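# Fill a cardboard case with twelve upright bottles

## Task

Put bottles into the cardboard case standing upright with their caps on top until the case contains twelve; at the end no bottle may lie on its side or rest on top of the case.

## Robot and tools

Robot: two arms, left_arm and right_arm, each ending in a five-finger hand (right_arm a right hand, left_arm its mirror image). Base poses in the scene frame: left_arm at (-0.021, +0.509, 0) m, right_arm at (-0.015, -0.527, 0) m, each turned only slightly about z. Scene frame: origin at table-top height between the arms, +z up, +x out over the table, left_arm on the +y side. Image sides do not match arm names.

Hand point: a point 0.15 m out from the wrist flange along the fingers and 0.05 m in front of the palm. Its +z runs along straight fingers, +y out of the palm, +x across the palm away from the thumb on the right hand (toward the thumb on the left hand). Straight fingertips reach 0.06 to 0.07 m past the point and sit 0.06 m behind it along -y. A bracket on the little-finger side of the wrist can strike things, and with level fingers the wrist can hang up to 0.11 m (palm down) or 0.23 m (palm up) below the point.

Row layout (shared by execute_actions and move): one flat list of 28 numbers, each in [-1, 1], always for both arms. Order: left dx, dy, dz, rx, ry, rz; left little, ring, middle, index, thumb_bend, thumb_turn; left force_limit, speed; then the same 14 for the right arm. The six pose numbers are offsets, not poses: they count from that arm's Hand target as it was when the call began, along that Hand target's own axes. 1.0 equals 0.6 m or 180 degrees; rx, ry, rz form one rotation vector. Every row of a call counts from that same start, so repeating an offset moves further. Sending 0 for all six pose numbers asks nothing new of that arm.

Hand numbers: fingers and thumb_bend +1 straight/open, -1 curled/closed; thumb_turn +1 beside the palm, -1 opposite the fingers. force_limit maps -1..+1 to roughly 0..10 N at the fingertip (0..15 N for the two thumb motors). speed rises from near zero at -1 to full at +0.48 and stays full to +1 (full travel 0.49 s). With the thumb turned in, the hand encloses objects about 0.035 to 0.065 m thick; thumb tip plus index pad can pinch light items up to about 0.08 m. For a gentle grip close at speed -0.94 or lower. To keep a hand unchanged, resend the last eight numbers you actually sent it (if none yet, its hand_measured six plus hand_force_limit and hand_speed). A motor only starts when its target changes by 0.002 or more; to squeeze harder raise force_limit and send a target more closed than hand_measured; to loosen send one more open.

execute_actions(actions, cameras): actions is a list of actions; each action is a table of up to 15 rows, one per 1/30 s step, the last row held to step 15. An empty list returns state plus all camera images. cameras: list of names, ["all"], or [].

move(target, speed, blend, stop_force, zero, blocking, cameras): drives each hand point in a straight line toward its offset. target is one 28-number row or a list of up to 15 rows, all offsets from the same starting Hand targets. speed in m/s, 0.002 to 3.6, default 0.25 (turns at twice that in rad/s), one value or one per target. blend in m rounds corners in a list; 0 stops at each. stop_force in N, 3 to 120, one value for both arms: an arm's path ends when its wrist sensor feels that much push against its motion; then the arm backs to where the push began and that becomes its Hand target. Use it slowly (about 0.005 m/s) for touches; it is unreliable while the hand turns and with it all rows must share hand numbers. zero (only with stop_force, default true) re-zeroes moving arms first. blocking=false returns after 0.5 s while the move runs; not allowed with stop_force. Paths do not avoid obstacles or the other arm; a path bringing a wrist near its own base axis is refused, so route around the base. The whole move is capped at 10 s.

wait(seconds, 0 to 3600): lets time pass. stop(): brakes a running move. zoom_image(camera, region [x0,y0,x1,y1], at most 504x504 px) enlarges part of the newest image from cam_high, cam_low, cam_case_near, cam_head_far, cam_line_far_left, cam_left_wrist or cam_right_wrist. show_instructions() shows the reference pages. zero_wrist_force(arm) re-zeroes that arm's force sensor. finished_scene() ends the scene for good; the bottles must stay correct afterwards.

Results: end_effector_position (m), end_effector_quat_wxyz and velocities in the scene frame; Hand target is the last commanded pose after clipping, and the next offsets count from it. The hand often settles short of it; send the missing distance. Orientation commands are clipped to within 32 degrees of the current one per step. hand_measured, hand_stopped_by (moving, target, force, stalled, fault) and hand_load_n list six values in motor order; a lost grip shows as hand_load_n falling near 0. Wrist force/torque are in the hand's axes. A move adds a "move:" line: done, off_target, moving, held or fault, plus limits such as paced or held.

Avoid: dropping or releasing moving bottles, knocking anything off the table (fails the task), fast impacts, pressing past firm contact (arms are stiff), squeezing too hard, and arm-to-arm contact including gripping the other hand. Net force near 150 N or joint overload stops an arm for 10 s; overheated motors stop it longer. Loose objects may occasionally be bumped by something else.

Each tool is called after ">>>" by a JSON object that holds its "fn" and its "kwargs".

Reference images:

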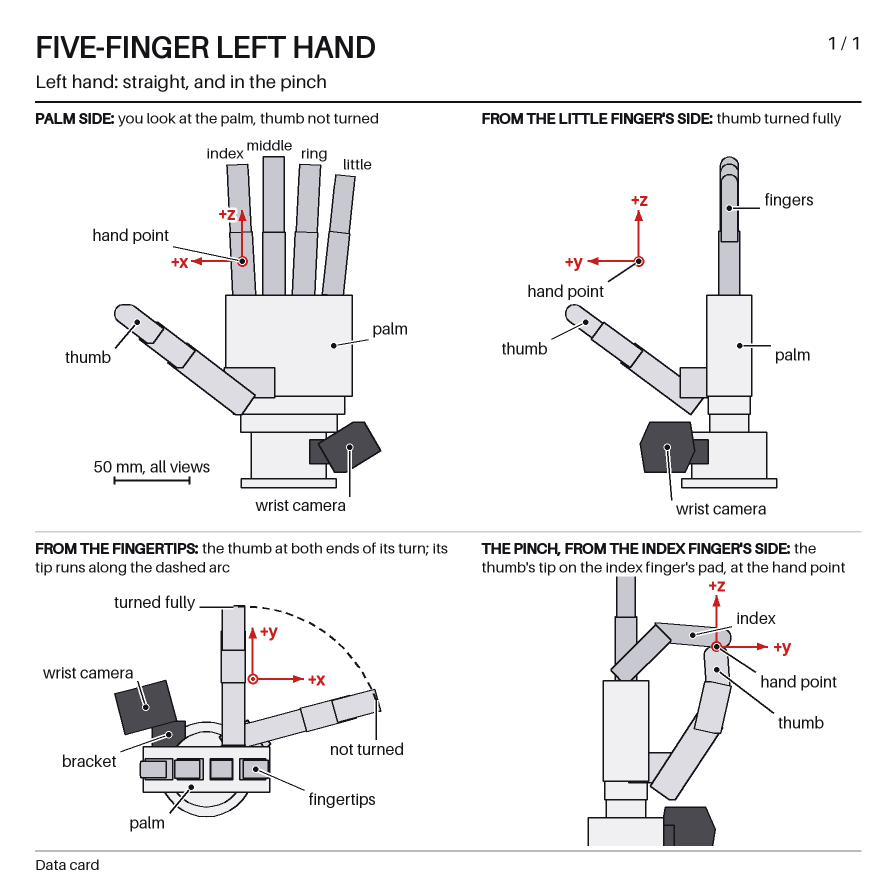

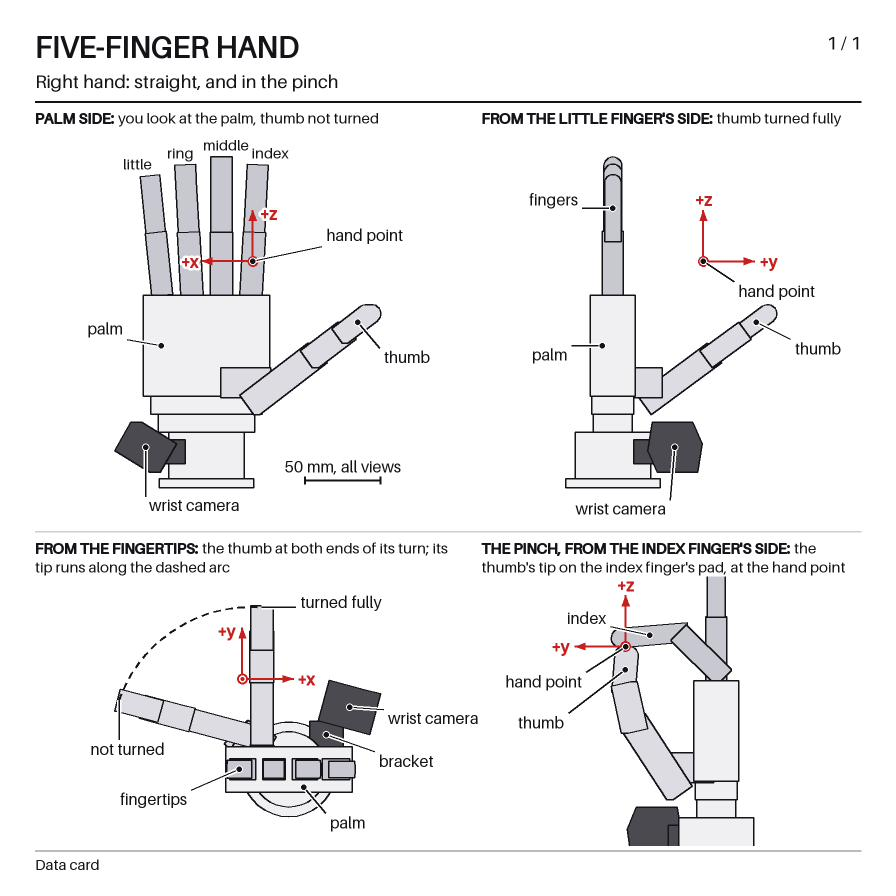

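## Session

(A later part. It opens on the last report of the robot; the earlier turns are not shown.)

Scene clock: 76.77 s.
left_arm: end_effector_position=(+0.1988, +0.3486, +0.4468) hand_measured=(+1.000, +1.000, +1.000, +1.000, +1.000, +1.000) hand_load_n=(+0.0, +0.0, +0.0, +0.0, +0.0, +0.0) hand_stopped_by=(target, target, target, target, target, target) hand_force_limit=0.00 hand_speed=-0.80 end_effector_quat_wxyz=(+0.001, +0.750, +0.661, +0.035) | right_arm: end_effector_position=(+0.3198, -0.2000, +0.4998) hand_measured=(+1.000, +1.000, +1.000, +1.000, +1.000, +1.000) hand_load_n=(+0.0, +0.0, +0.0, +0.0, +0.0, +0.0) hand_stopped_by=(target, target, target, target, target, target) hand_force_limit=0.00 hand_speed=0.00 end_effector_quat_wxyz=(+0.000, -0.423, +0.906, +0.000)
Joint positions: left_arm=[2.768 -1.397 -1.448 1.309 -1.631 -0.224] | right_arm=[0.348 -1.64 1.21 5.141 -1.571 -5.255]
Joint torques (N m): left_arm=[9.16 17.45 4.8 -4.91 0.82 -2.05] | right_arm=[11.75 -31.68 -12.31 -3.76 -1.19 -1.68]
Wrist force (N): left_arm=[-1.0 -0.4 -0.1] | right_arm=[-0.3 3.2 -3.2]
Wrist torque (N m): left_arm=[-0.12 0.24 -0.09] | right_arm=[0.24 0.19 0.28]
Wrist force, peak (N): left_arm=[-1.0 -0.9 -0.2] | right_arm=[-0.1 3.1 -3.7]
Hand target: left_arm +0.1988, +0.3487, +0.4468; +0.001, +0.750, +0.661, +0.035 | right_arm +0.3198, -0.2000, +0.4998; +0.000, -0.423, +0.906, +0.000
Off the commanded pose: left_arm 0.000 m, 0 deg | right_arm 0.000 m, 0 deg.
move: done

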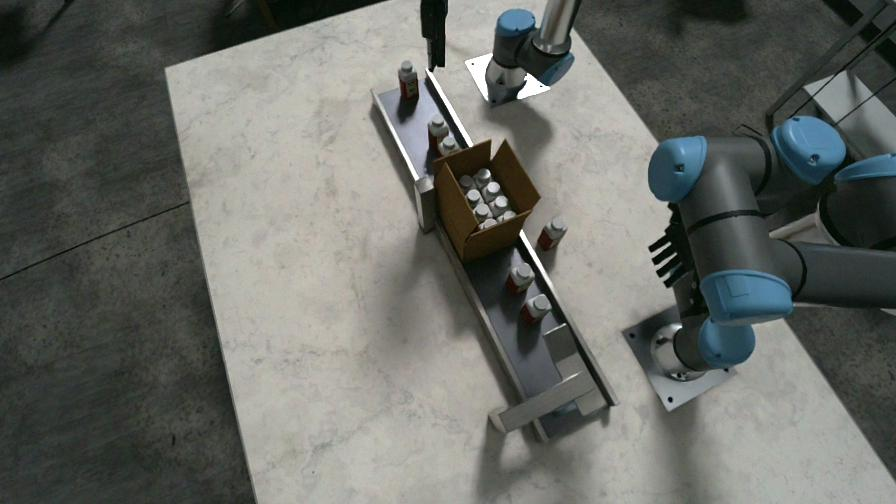

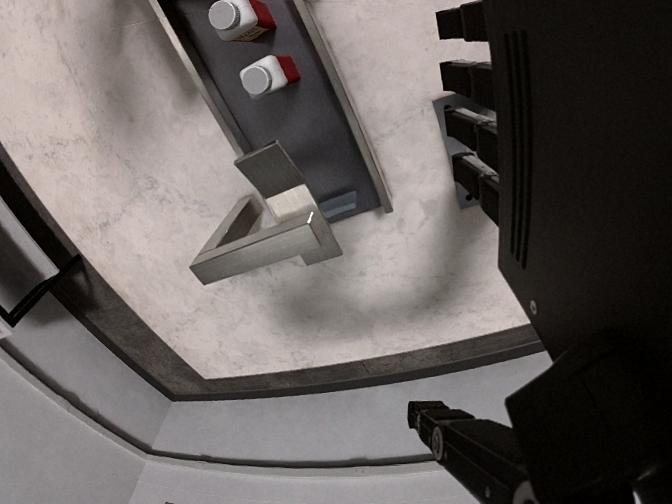

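>>> {"fn": "move", "kwargs": {"target": [[-0.3322,0.4317,0.0485,-0.0004,-0.2646,-0.0444,-1,-1,-1,1,1,1,0,0,0,0,0,0,0,0,1,1,1,1,1,1,0,0]], "speed": 0.3, "cameras": ["all"]}}

Scene clock: 79.03 s.
left_arm: end_effector_position=(+0.4320, +0.1195, +0.4200) hand_measured=(-1.000, -1.000, -1.000, +1.000, +1.000, +1.000) hand_load_n=(+0.0, +0.0, +0.0, +0.0, +0.0, +0.0) hand_stopped_by=(target, target, target, target, target, target) hand_force_limit=0.00 hand_speed=0.00 end_effector_quat_wxyz=(+0.270, +0.654, +0.653, -0.270) end_effector_velocity=(+0.000, -0.001, +0.000) end_effector_angular_velocity=(-0.005, +0.003, -0.002) | right_arm: end_effector_position=(+0.3198, -0.2000, +0.4998) hand_measured=(+1.000, +1.000, +1.000, +1.000, +1.000, +1.000) hand_load_n=(+0.0, +0.0, +0.0, +0.0, +0.0, +0.0) hand_stopped_by=(target, target, target, target, target, target) hand_force_limit=0.00 hand_speed=0.00 end_effector_quat_wxyz=(+0.000, -0.423, +0.906, +0.000)
Joint positions: left_arm=[2.877 -1.937 -0.991 1.592 -0.815 -0.335] | right_arm=[0.348 -1.64 1.21 5.141 -1.571 -5.255]
Joint velocities: left_arm=[0 -0.001 0 0 0.005 0] | right_arm=[within noise]
Joint torques (N m): left_arm=[-1.07 25.87 14.23 -1.49 2.06 0.53] | right_arm=[13.48 -31.55 -13.45 -3.57 -1.15 -1.35]
Wrist force (N): left_arm=[0.6 0.4 -0.3] | right_arm=[0.0 2.8 -3.3]
Wrist torque (N m): left_arm=[0.02 -0.17 -0.07] | right_arm=[0.20 0.14 0.29]
Wrist force, peak (N): left_arm=[0.2 -2.0 -0.1] | right_arm=[-0.1 3.2 -3.6]
Hand target: left_arm +0.4321, +0.1195, +0.4200; +0.270, +0.654, +0.653, -0.270 | right_arm +0.3198, -0.2000, +0.4998; +0.000, -0.423, +0.906, +0.000
Off the commanded pose: left_arm 0.000 m, 0 deg | right_arm 0.000 m, 0 deg.
move: done

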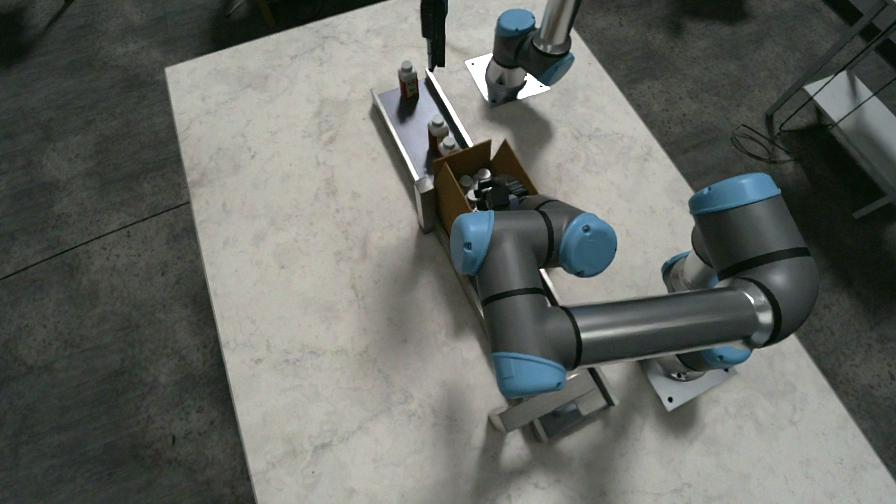

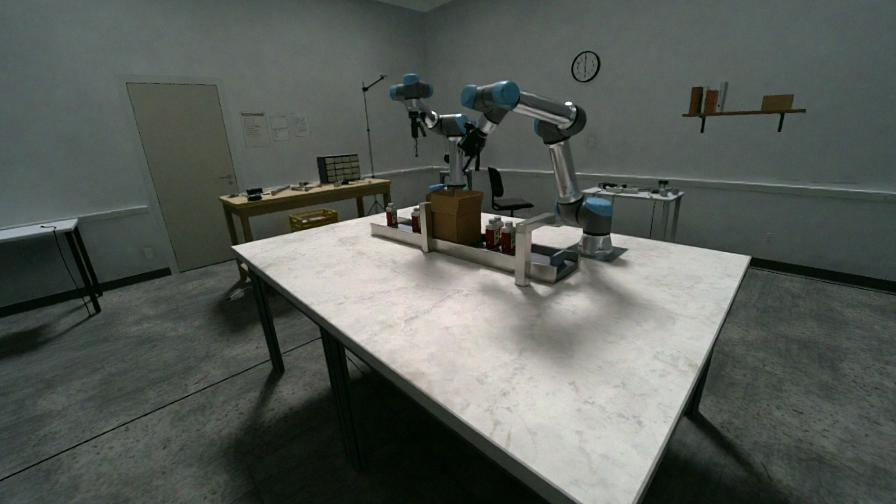

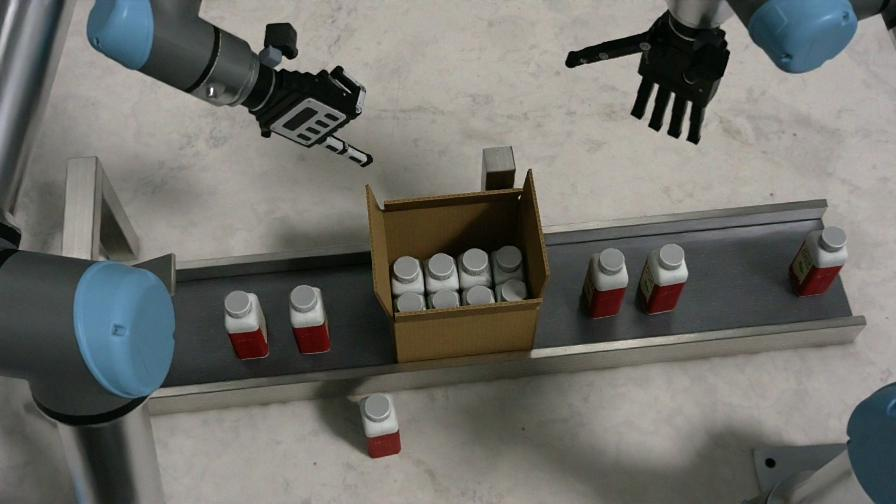

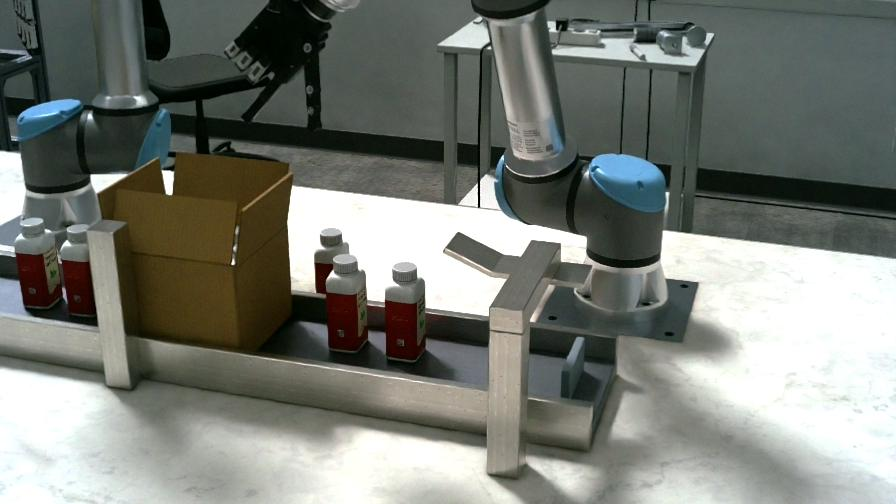

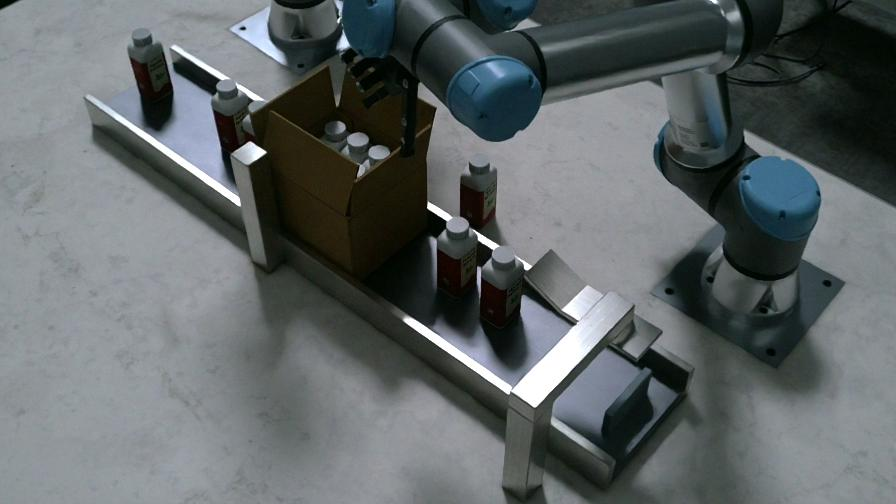

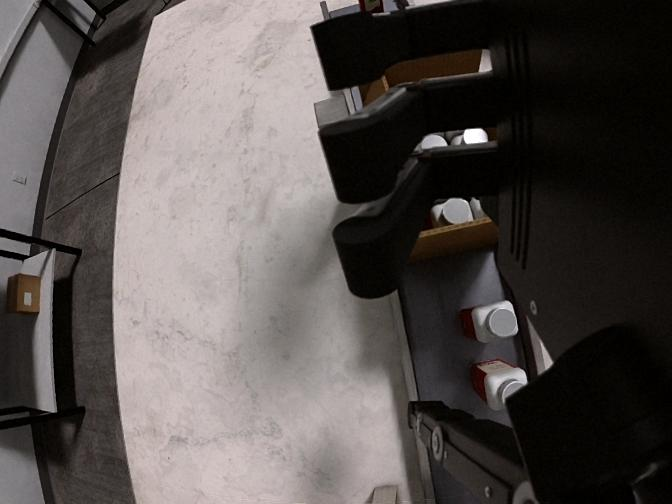

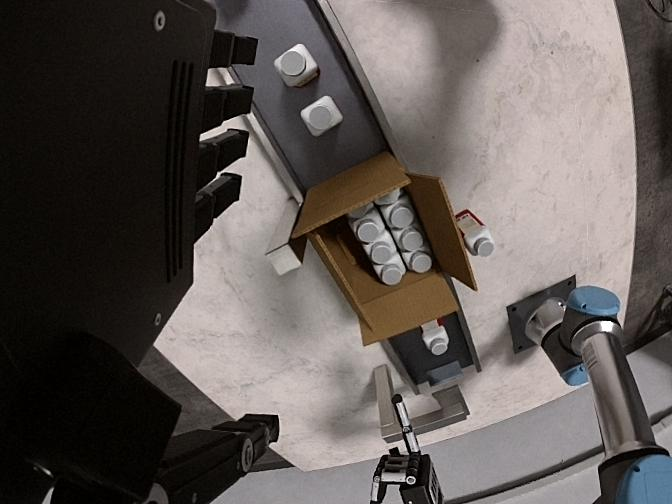

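>>> {"fn": "zoom_image", "kwargs": {"camera": "cam_case_near", "region": [250, 60, 410, 220]}}

>>> {"fn": "zoom_image", "kwargs": {"camera": "cam_head_far", "region": [180, 0, 360, 160]}}

Scaled by 3.150 from the camera's image (finer frame: 1280x720).

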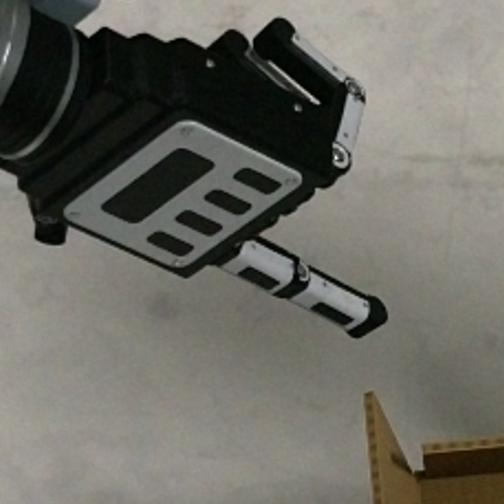

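Scaled by 2.800 from the camera's image (finer frame: 1280x720).

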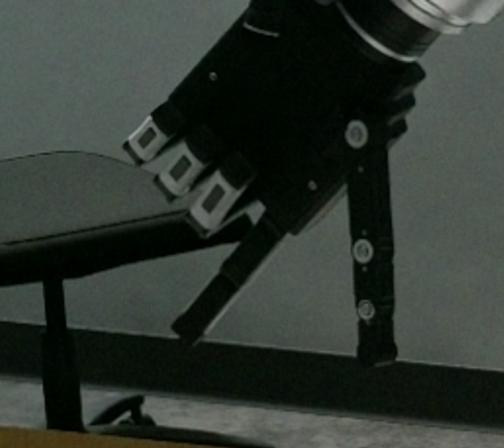

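>>> {"fn": "move", "kwargs": {"target": [[0.102,-0.0067,0.2092,0,0,0,-1,-1,-1,1,1,1,0,0,0,0,0,0,0,0,1,1,1,1,1,1,0,0]], "speed": 0.1, "stop_force": 5, "cameras": ["cam_case_near","cam_head_far","cam_line_far_left","cam_left_wrist"]}}

>>> {"fn": "zoom_image", "kwargs": {"camera": "cam_case_near", "region": [350, 120, 560, 330]}}

Scene clock: 82.10 s.
left_arm: end_effector_position=(+0.4280, +0.0741, +0.2879) hand_measured=(-1.000, -1.000, -1.000, +1.000, +1.000, +1.000) hand_load_n=(+0.0, +0.0, +0.0, +0.0, +0.0, +0.0) hand_stopped_by=(target, target, target, target, target, target) hand_force_limit=0.00 hand_speed=0.00 end_effector_quat_wxyz=(+0.270, +0.654, +0.653, -0.270) | right_arm: end_effector_position=(+0.3198, -0.2000, +0.4998) hand_measured=(+1.000, +1.000, +1.000, +1.000, +1.000, +1.000) hand_load_n=(+0.0, +0.0, +0.0, +0.0, +0.0, +0.0) hand_stopped_by=(target, target, target, target, target, target) hand_force_limit=0.00 hand_speed=0.00 end_effector_quat_wxyz=(+0.000, -0.423, +0.906, +0.000)
Joint positions: left_arm=[2.778 -1.969 -1.263 1.984 -0.842 -0.465] | right_arm=[0.348 -1.64 1.21 5.141 -1.571 -5.255]
Joint torques (N m): left_arm=[13.91 46.55 30.35 0.55 2.31 2.14] | right_arm=[12.42 -30.73 -13.93 -3.83 -1.12 -1.05]
Wrist force (N): left_arm=[0.7 0.0 0.1] | right_arm=[-0.2 2.8 -3.5]
Wrist torque (N m): left_arm=[-0.06 -0.14 -0.04] | right_arm=[0.20 0.18 0.28]
Wrist force, peak (N): left_arm=[1.1 0.2 0.7] | right_arm=[-0.1 3.1 -3.8]
Hand target: left_arm +0.4280, +0.0741, +0.2879; +0.270, +0.654, +0.653, -0.270 | right_arm +0.3198, -0.2000, +0.4998; +0.000, -0.423, +0.906, +0.000
Off the commanded pose: left_arm 0.000 m, 0 deg | right_arm 0.000 m, 0 deg.
move: done

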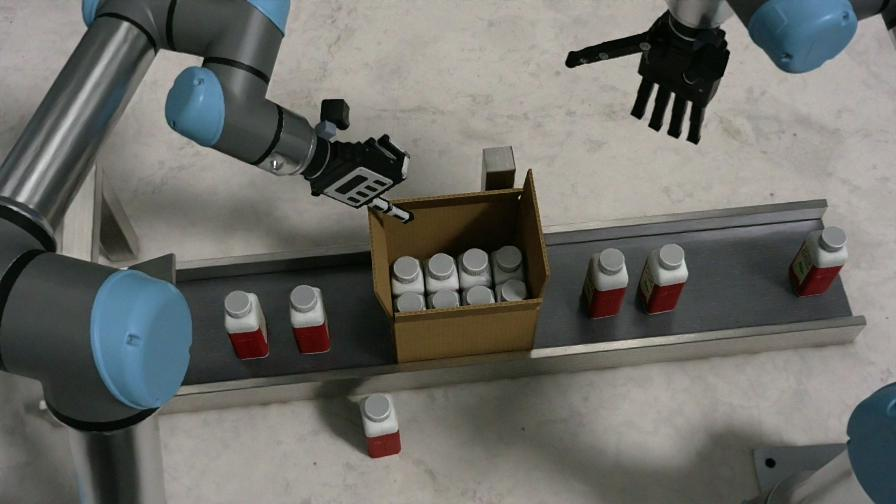

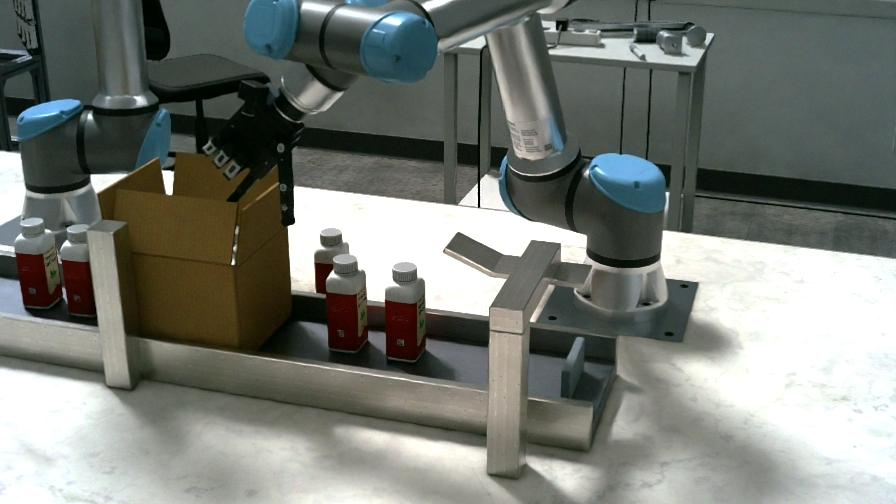

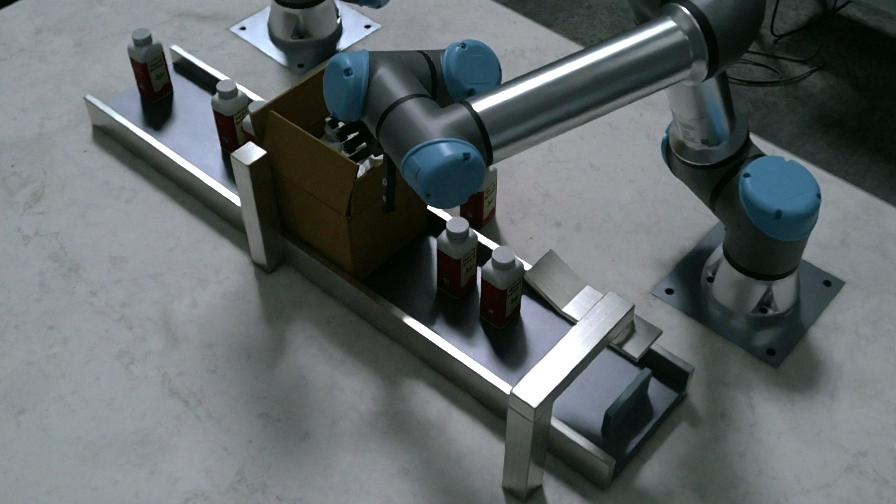

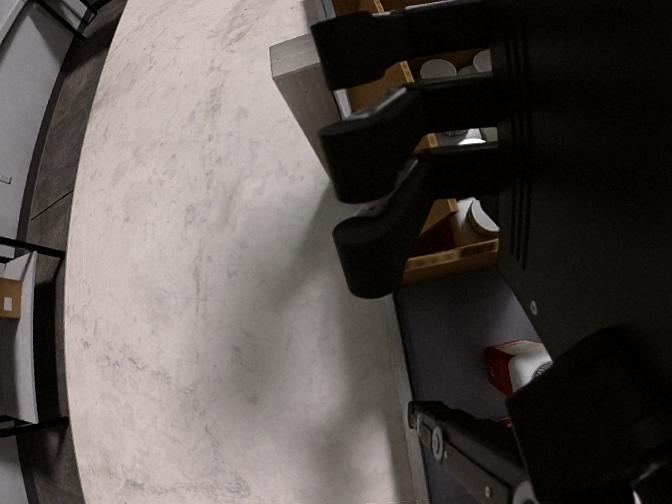

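Scaled by 2.400 from the camera's image (finer frame: 1280x720).

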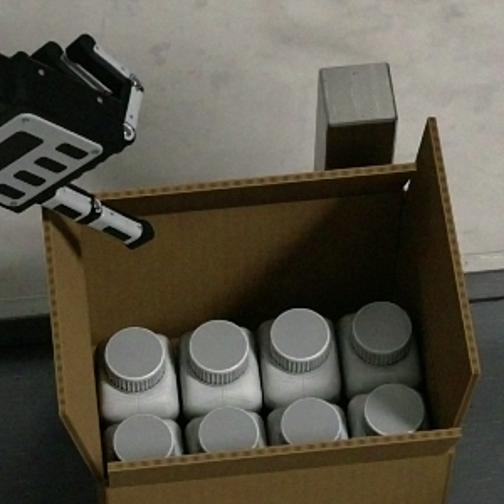

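>>> {"fn": "move", "kwargs": {"target": [[0,0.1167,0,0,0,0,-1,-1,-1,1,1,1,0,0,0,0,0,0,0,0,1,1,1,1,1,1,0,0]], "speed": 0.04, "stop_force": 8, "cameras": ["cam_case_near","cam_head_far","cam_right_wrist"]}}

>>> {"fn": "zoom_image", "kwargs": {"camera": "cam_case_near", "region": [350, 120, 560, 330]}}

>>> {"fn": "zoom_image", "kwargs": {"camera": "cam_right_wrist", "region": [250, 130, 500, 360]}}

Scene clock: 84.73 s.
left_arm: end_effector_position=(+0.4832, +0.0741, +0.2879) hand_measured=(-1.000, -1.000, -1.000, +1.000, +1.000, +1.000) hand_load_n=(+0.0, +0.0, +0.0, +0.5, +0.0, +0.0) hand_stopped_by=(target, target, target, target, target, target) hand_force_limit=0.00 hand_speed=0.00 end_effector_quat_wxyz=(+0.270, +0.654, +0.653, -0.270) | right_arm: end_effector_position=(+0.3198, -0.2000, +0.4998) hand_measured=(+1.000, +1.000, +1.000, +1.000, +1.000, +1.000) hand_load_n=(+0.0, +0.0, +0.0, +0.0, +0.0, +0.0) hand_stopped_by=(target, target, target, target, target, target) hand_force_limit=0.00 hand_speed=0.00 end_effector_quat_wxyz=(+0.000, -0.423, +0.906, +0.000)
Joint positions: left_arm=[2.814 -2.093 -1.087 1.901 -0.831 -0.419] | right_arm=[0.348 -1.64 1.21 5.141 -1.571 -5.255]
Joint torques (N m): left_arm=[-10.83 32.69 32.32 -3.54 -0.96 0.86] | right_arm=[14.63 -31.14 -14.4 -3.73 -1.17 -1.02]
Wrist force (N): left_arm=[-1.0 -4.7 1.0] | right_arm=[0.0 2.8 -3.6]
Wrist torque (N m): left_arm=[0.14 0.00 -0.13] | right_arm=[0.21 0.15 0.29]
Wrist force, peak (N): left_arm=[1.8 -10.6 4.7] | right_arm=[0.0 3.3 -3.7]
Hand target: left_arm +0.4832, +0.0741, +0.2879; +0.270, +0.654, +0.653, -0.270 (not the last commanded pose) | right_arm +0.3198, -0.2000, +0.4998; +0.000, -0.423, +0.906, +0.000
Off the commanded pose: left_arm 0.015 m, 0 deg | right_arm 0.000 m, 0 deg.
move: contact (left_arm)

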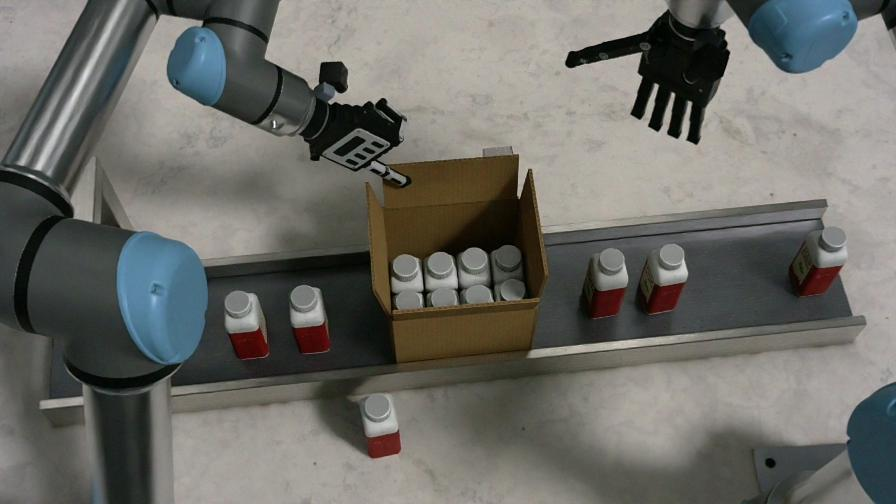

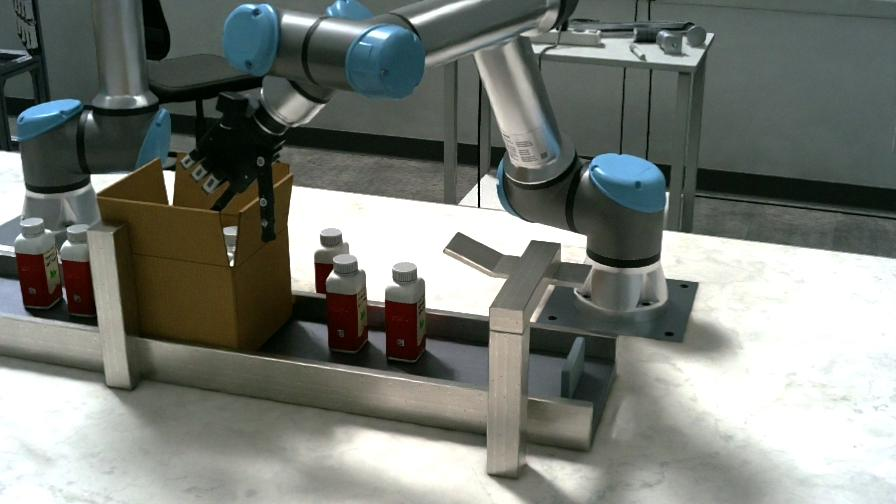

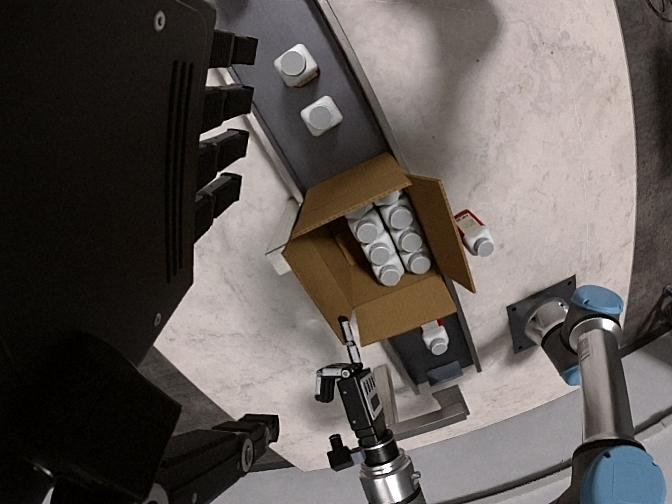

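Scaled by 2.400 from the camera's image (finer frame: 1280x720).

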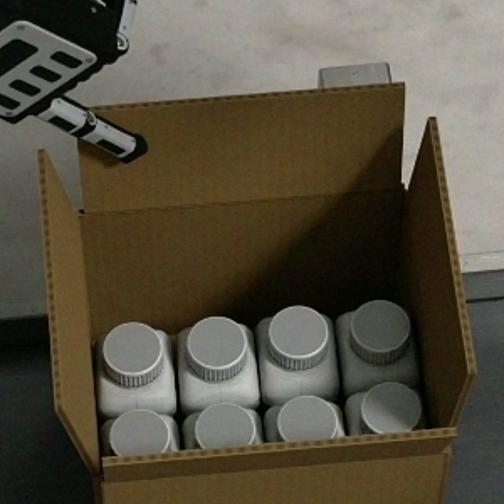

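Scaled by 2.016 from the camera's image (finer frame: 960x720).

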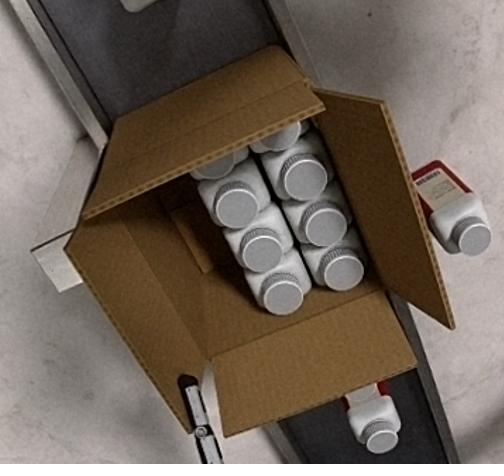

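>>> {"fn": "move", "kwargs": {"target": [0,0,0,0,0,0,-1,-1,-1,1,1,1,0,0,0.0267,-0.06,0.3183,0.3333,0,0,-1,-1,-1,0.34,0.7,-0.65,0,0], "speed": 0.25, "cameras": ["all"]}}

Scene clock: 87.73 s.
left_arm: end_effector_position=(+0.4833, +0.0741, +0.2879) hand_measured=(-1.000, -1.000, -1.000, +1.000, +1.000, +1.000) hand_load_n=(+0.0, +0.0, +0.0, +0.5, +0.0, +0.0) hand_stopped_by=(target, target, target, target, target, target) hand_force_limit=0.00 hand_speed=0.00 end_effector_quat_wxyz=(+0.270, +0.654, +0.653, -0.270) | right_arm: end_effector_position=(+0.3371, -0.2354, +0.3088) hand_measured=(-1.000, -1.000, -1.000, +0.340, +0.700, -0.650) hand_load_n=(+0.0, +0.0, +0.0, +0.0, +0.0, +0.0) hand_stopped_by=(target, target, target, target, target, target) hand_force_limit=0.00 hand_speed=0.00 end_effector_quat_wxyz=(+0.211, -0.366, +0.785, -0.453) end_effector_velocity=(+0.000, -0.001, +0.001) end_effector_angular_velocity=(-0.004, -0.004, +0.001)
Joint positions: left_arm=[2.814 -2.093 -1.087 1.901 -0.831 -0.419] | right_arm=[0.821 -1.726 2.006 4.311 -2.614 -4.852]
Joint velocities: left_arm=[within noise] | right_arm=[0.001 0 0.001 -0.001 -0.006 0]
Joint torques (N m): left_arm=[-11.15 31.96 31.77 -3.52 0.47 1.53] | right_arm=[-10.43 -25.75 -14.72 -3.49 -3.07 0.17]
Wrist force (N): left_arm=[-0.8 -4.6 1.1] | right_arm=[-0.3 1.1 -1.7]
Wrist torque (N m): left_arm=[0.13 -0.03 -0.12] | right_arm=[0.28 0.06 0.17]
Wrist force, peak (N): left_arm=[-1.1 -4.9 1.0] | right_arm=[-0.1 2.6 -4.1]
Hand target: left_arm +0.4832, +0.0741, +0.2879; +0.270, +0.654, +0.653, -0.270 | right_arm +0.3372, -0.2354, +0.3088; +0.211, -0.366, +0.785, -0.453
Off the commanded pose: left_arm 0.000 m, 0 deg | right_arm 0.000 m, 0 deg.
move: done

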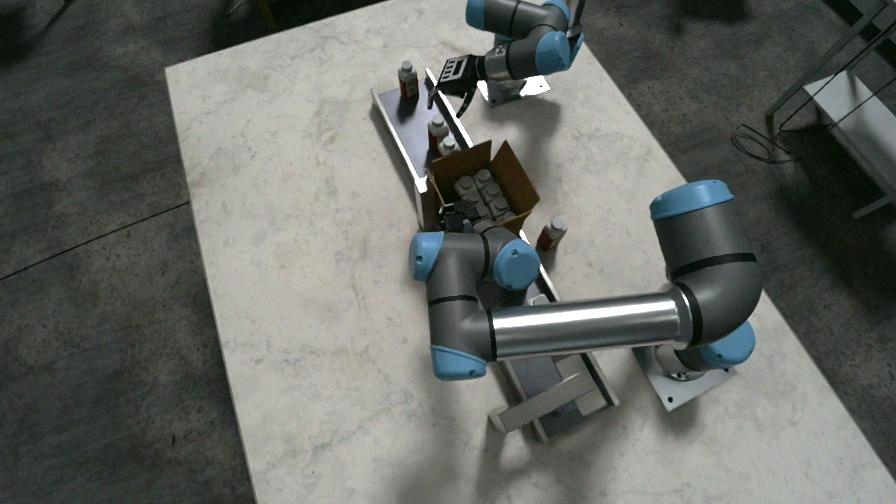

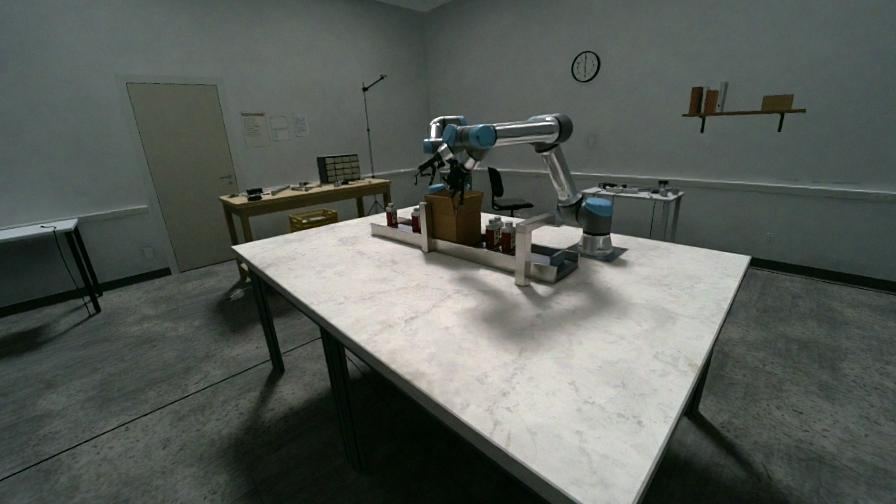

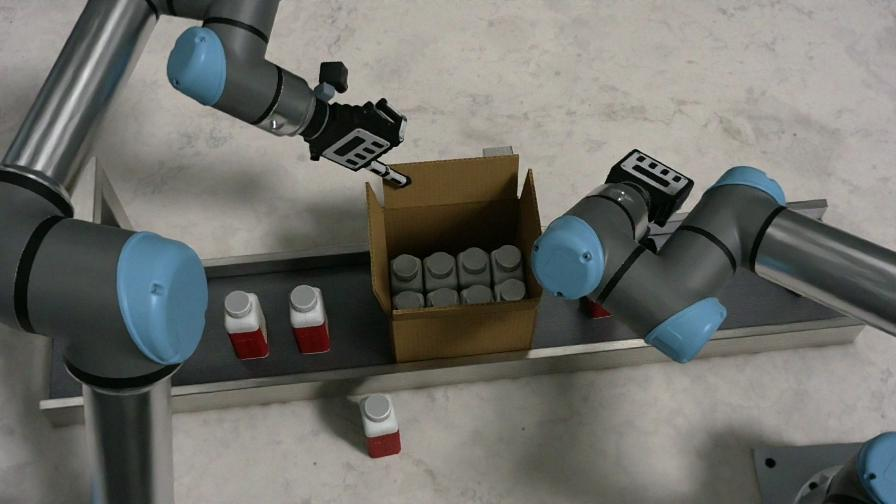

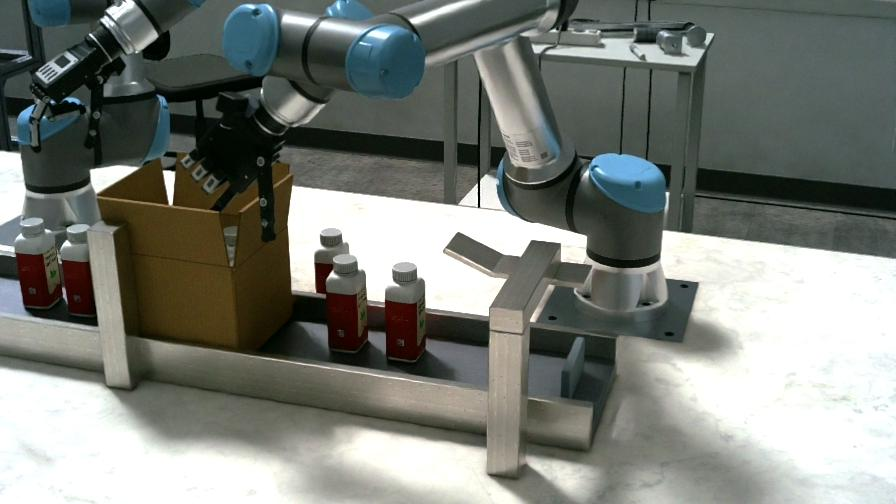

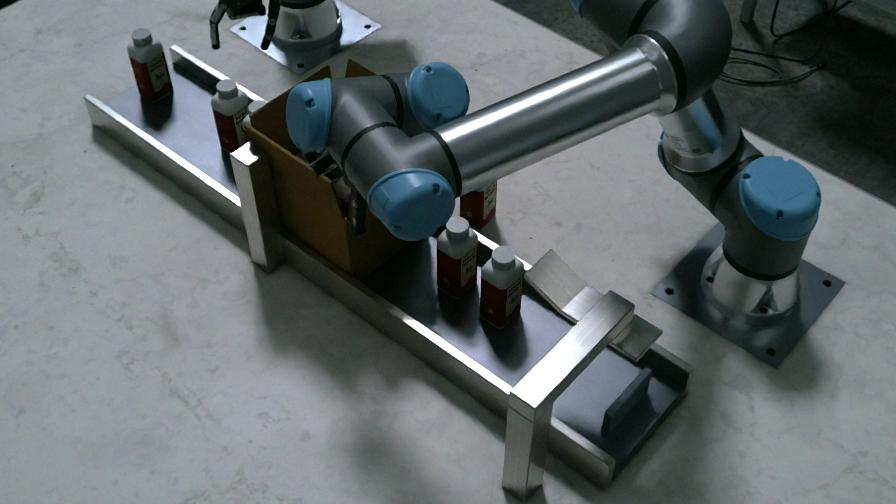

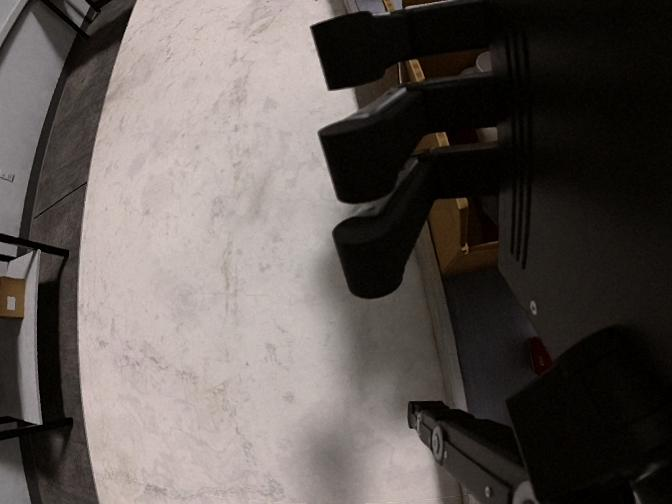

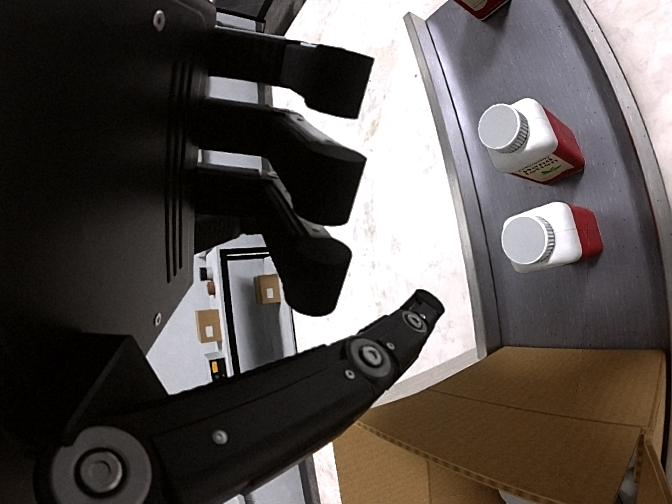

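>>> {"fn": "zoom_image", "kwargs": {"camera": "cam_right_wrist", "region": [260, 80, 640, 360]}}

>>> {"fn": "zoom_image", "kwargs": {"camera": "cam_line_far_left", "region": [120, 0, 340, 180]}}

>>> {"fn": "zoom_image", "kwargs": {"camera": "cam_head_far", "region": [0, 60, 200, 320]}}

Scaled by 1.326 from the camera's image (finer frame: 960x720).

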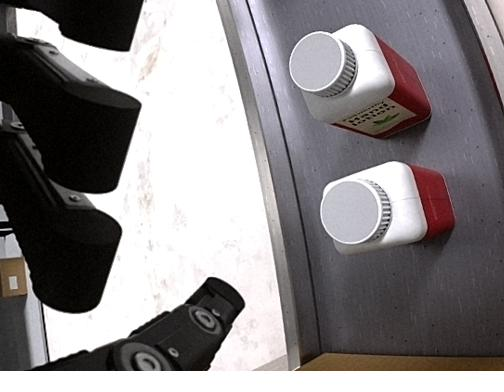

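Scaled by 2.291 from the camera's image (finer frame: 1280x720).

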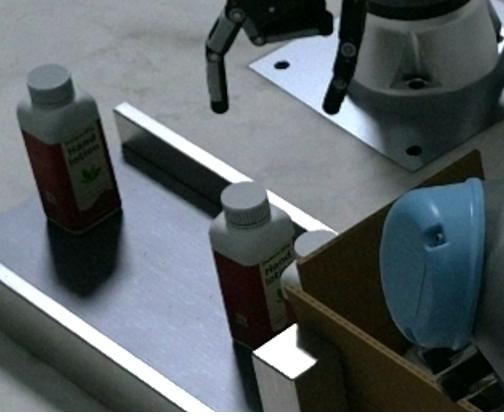

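Scaled by 1.938 from the camera's image (finer frame: 1280x720).

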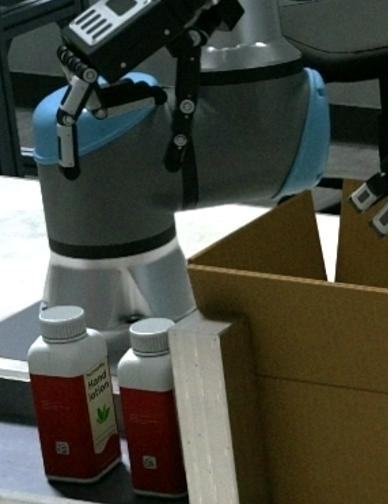

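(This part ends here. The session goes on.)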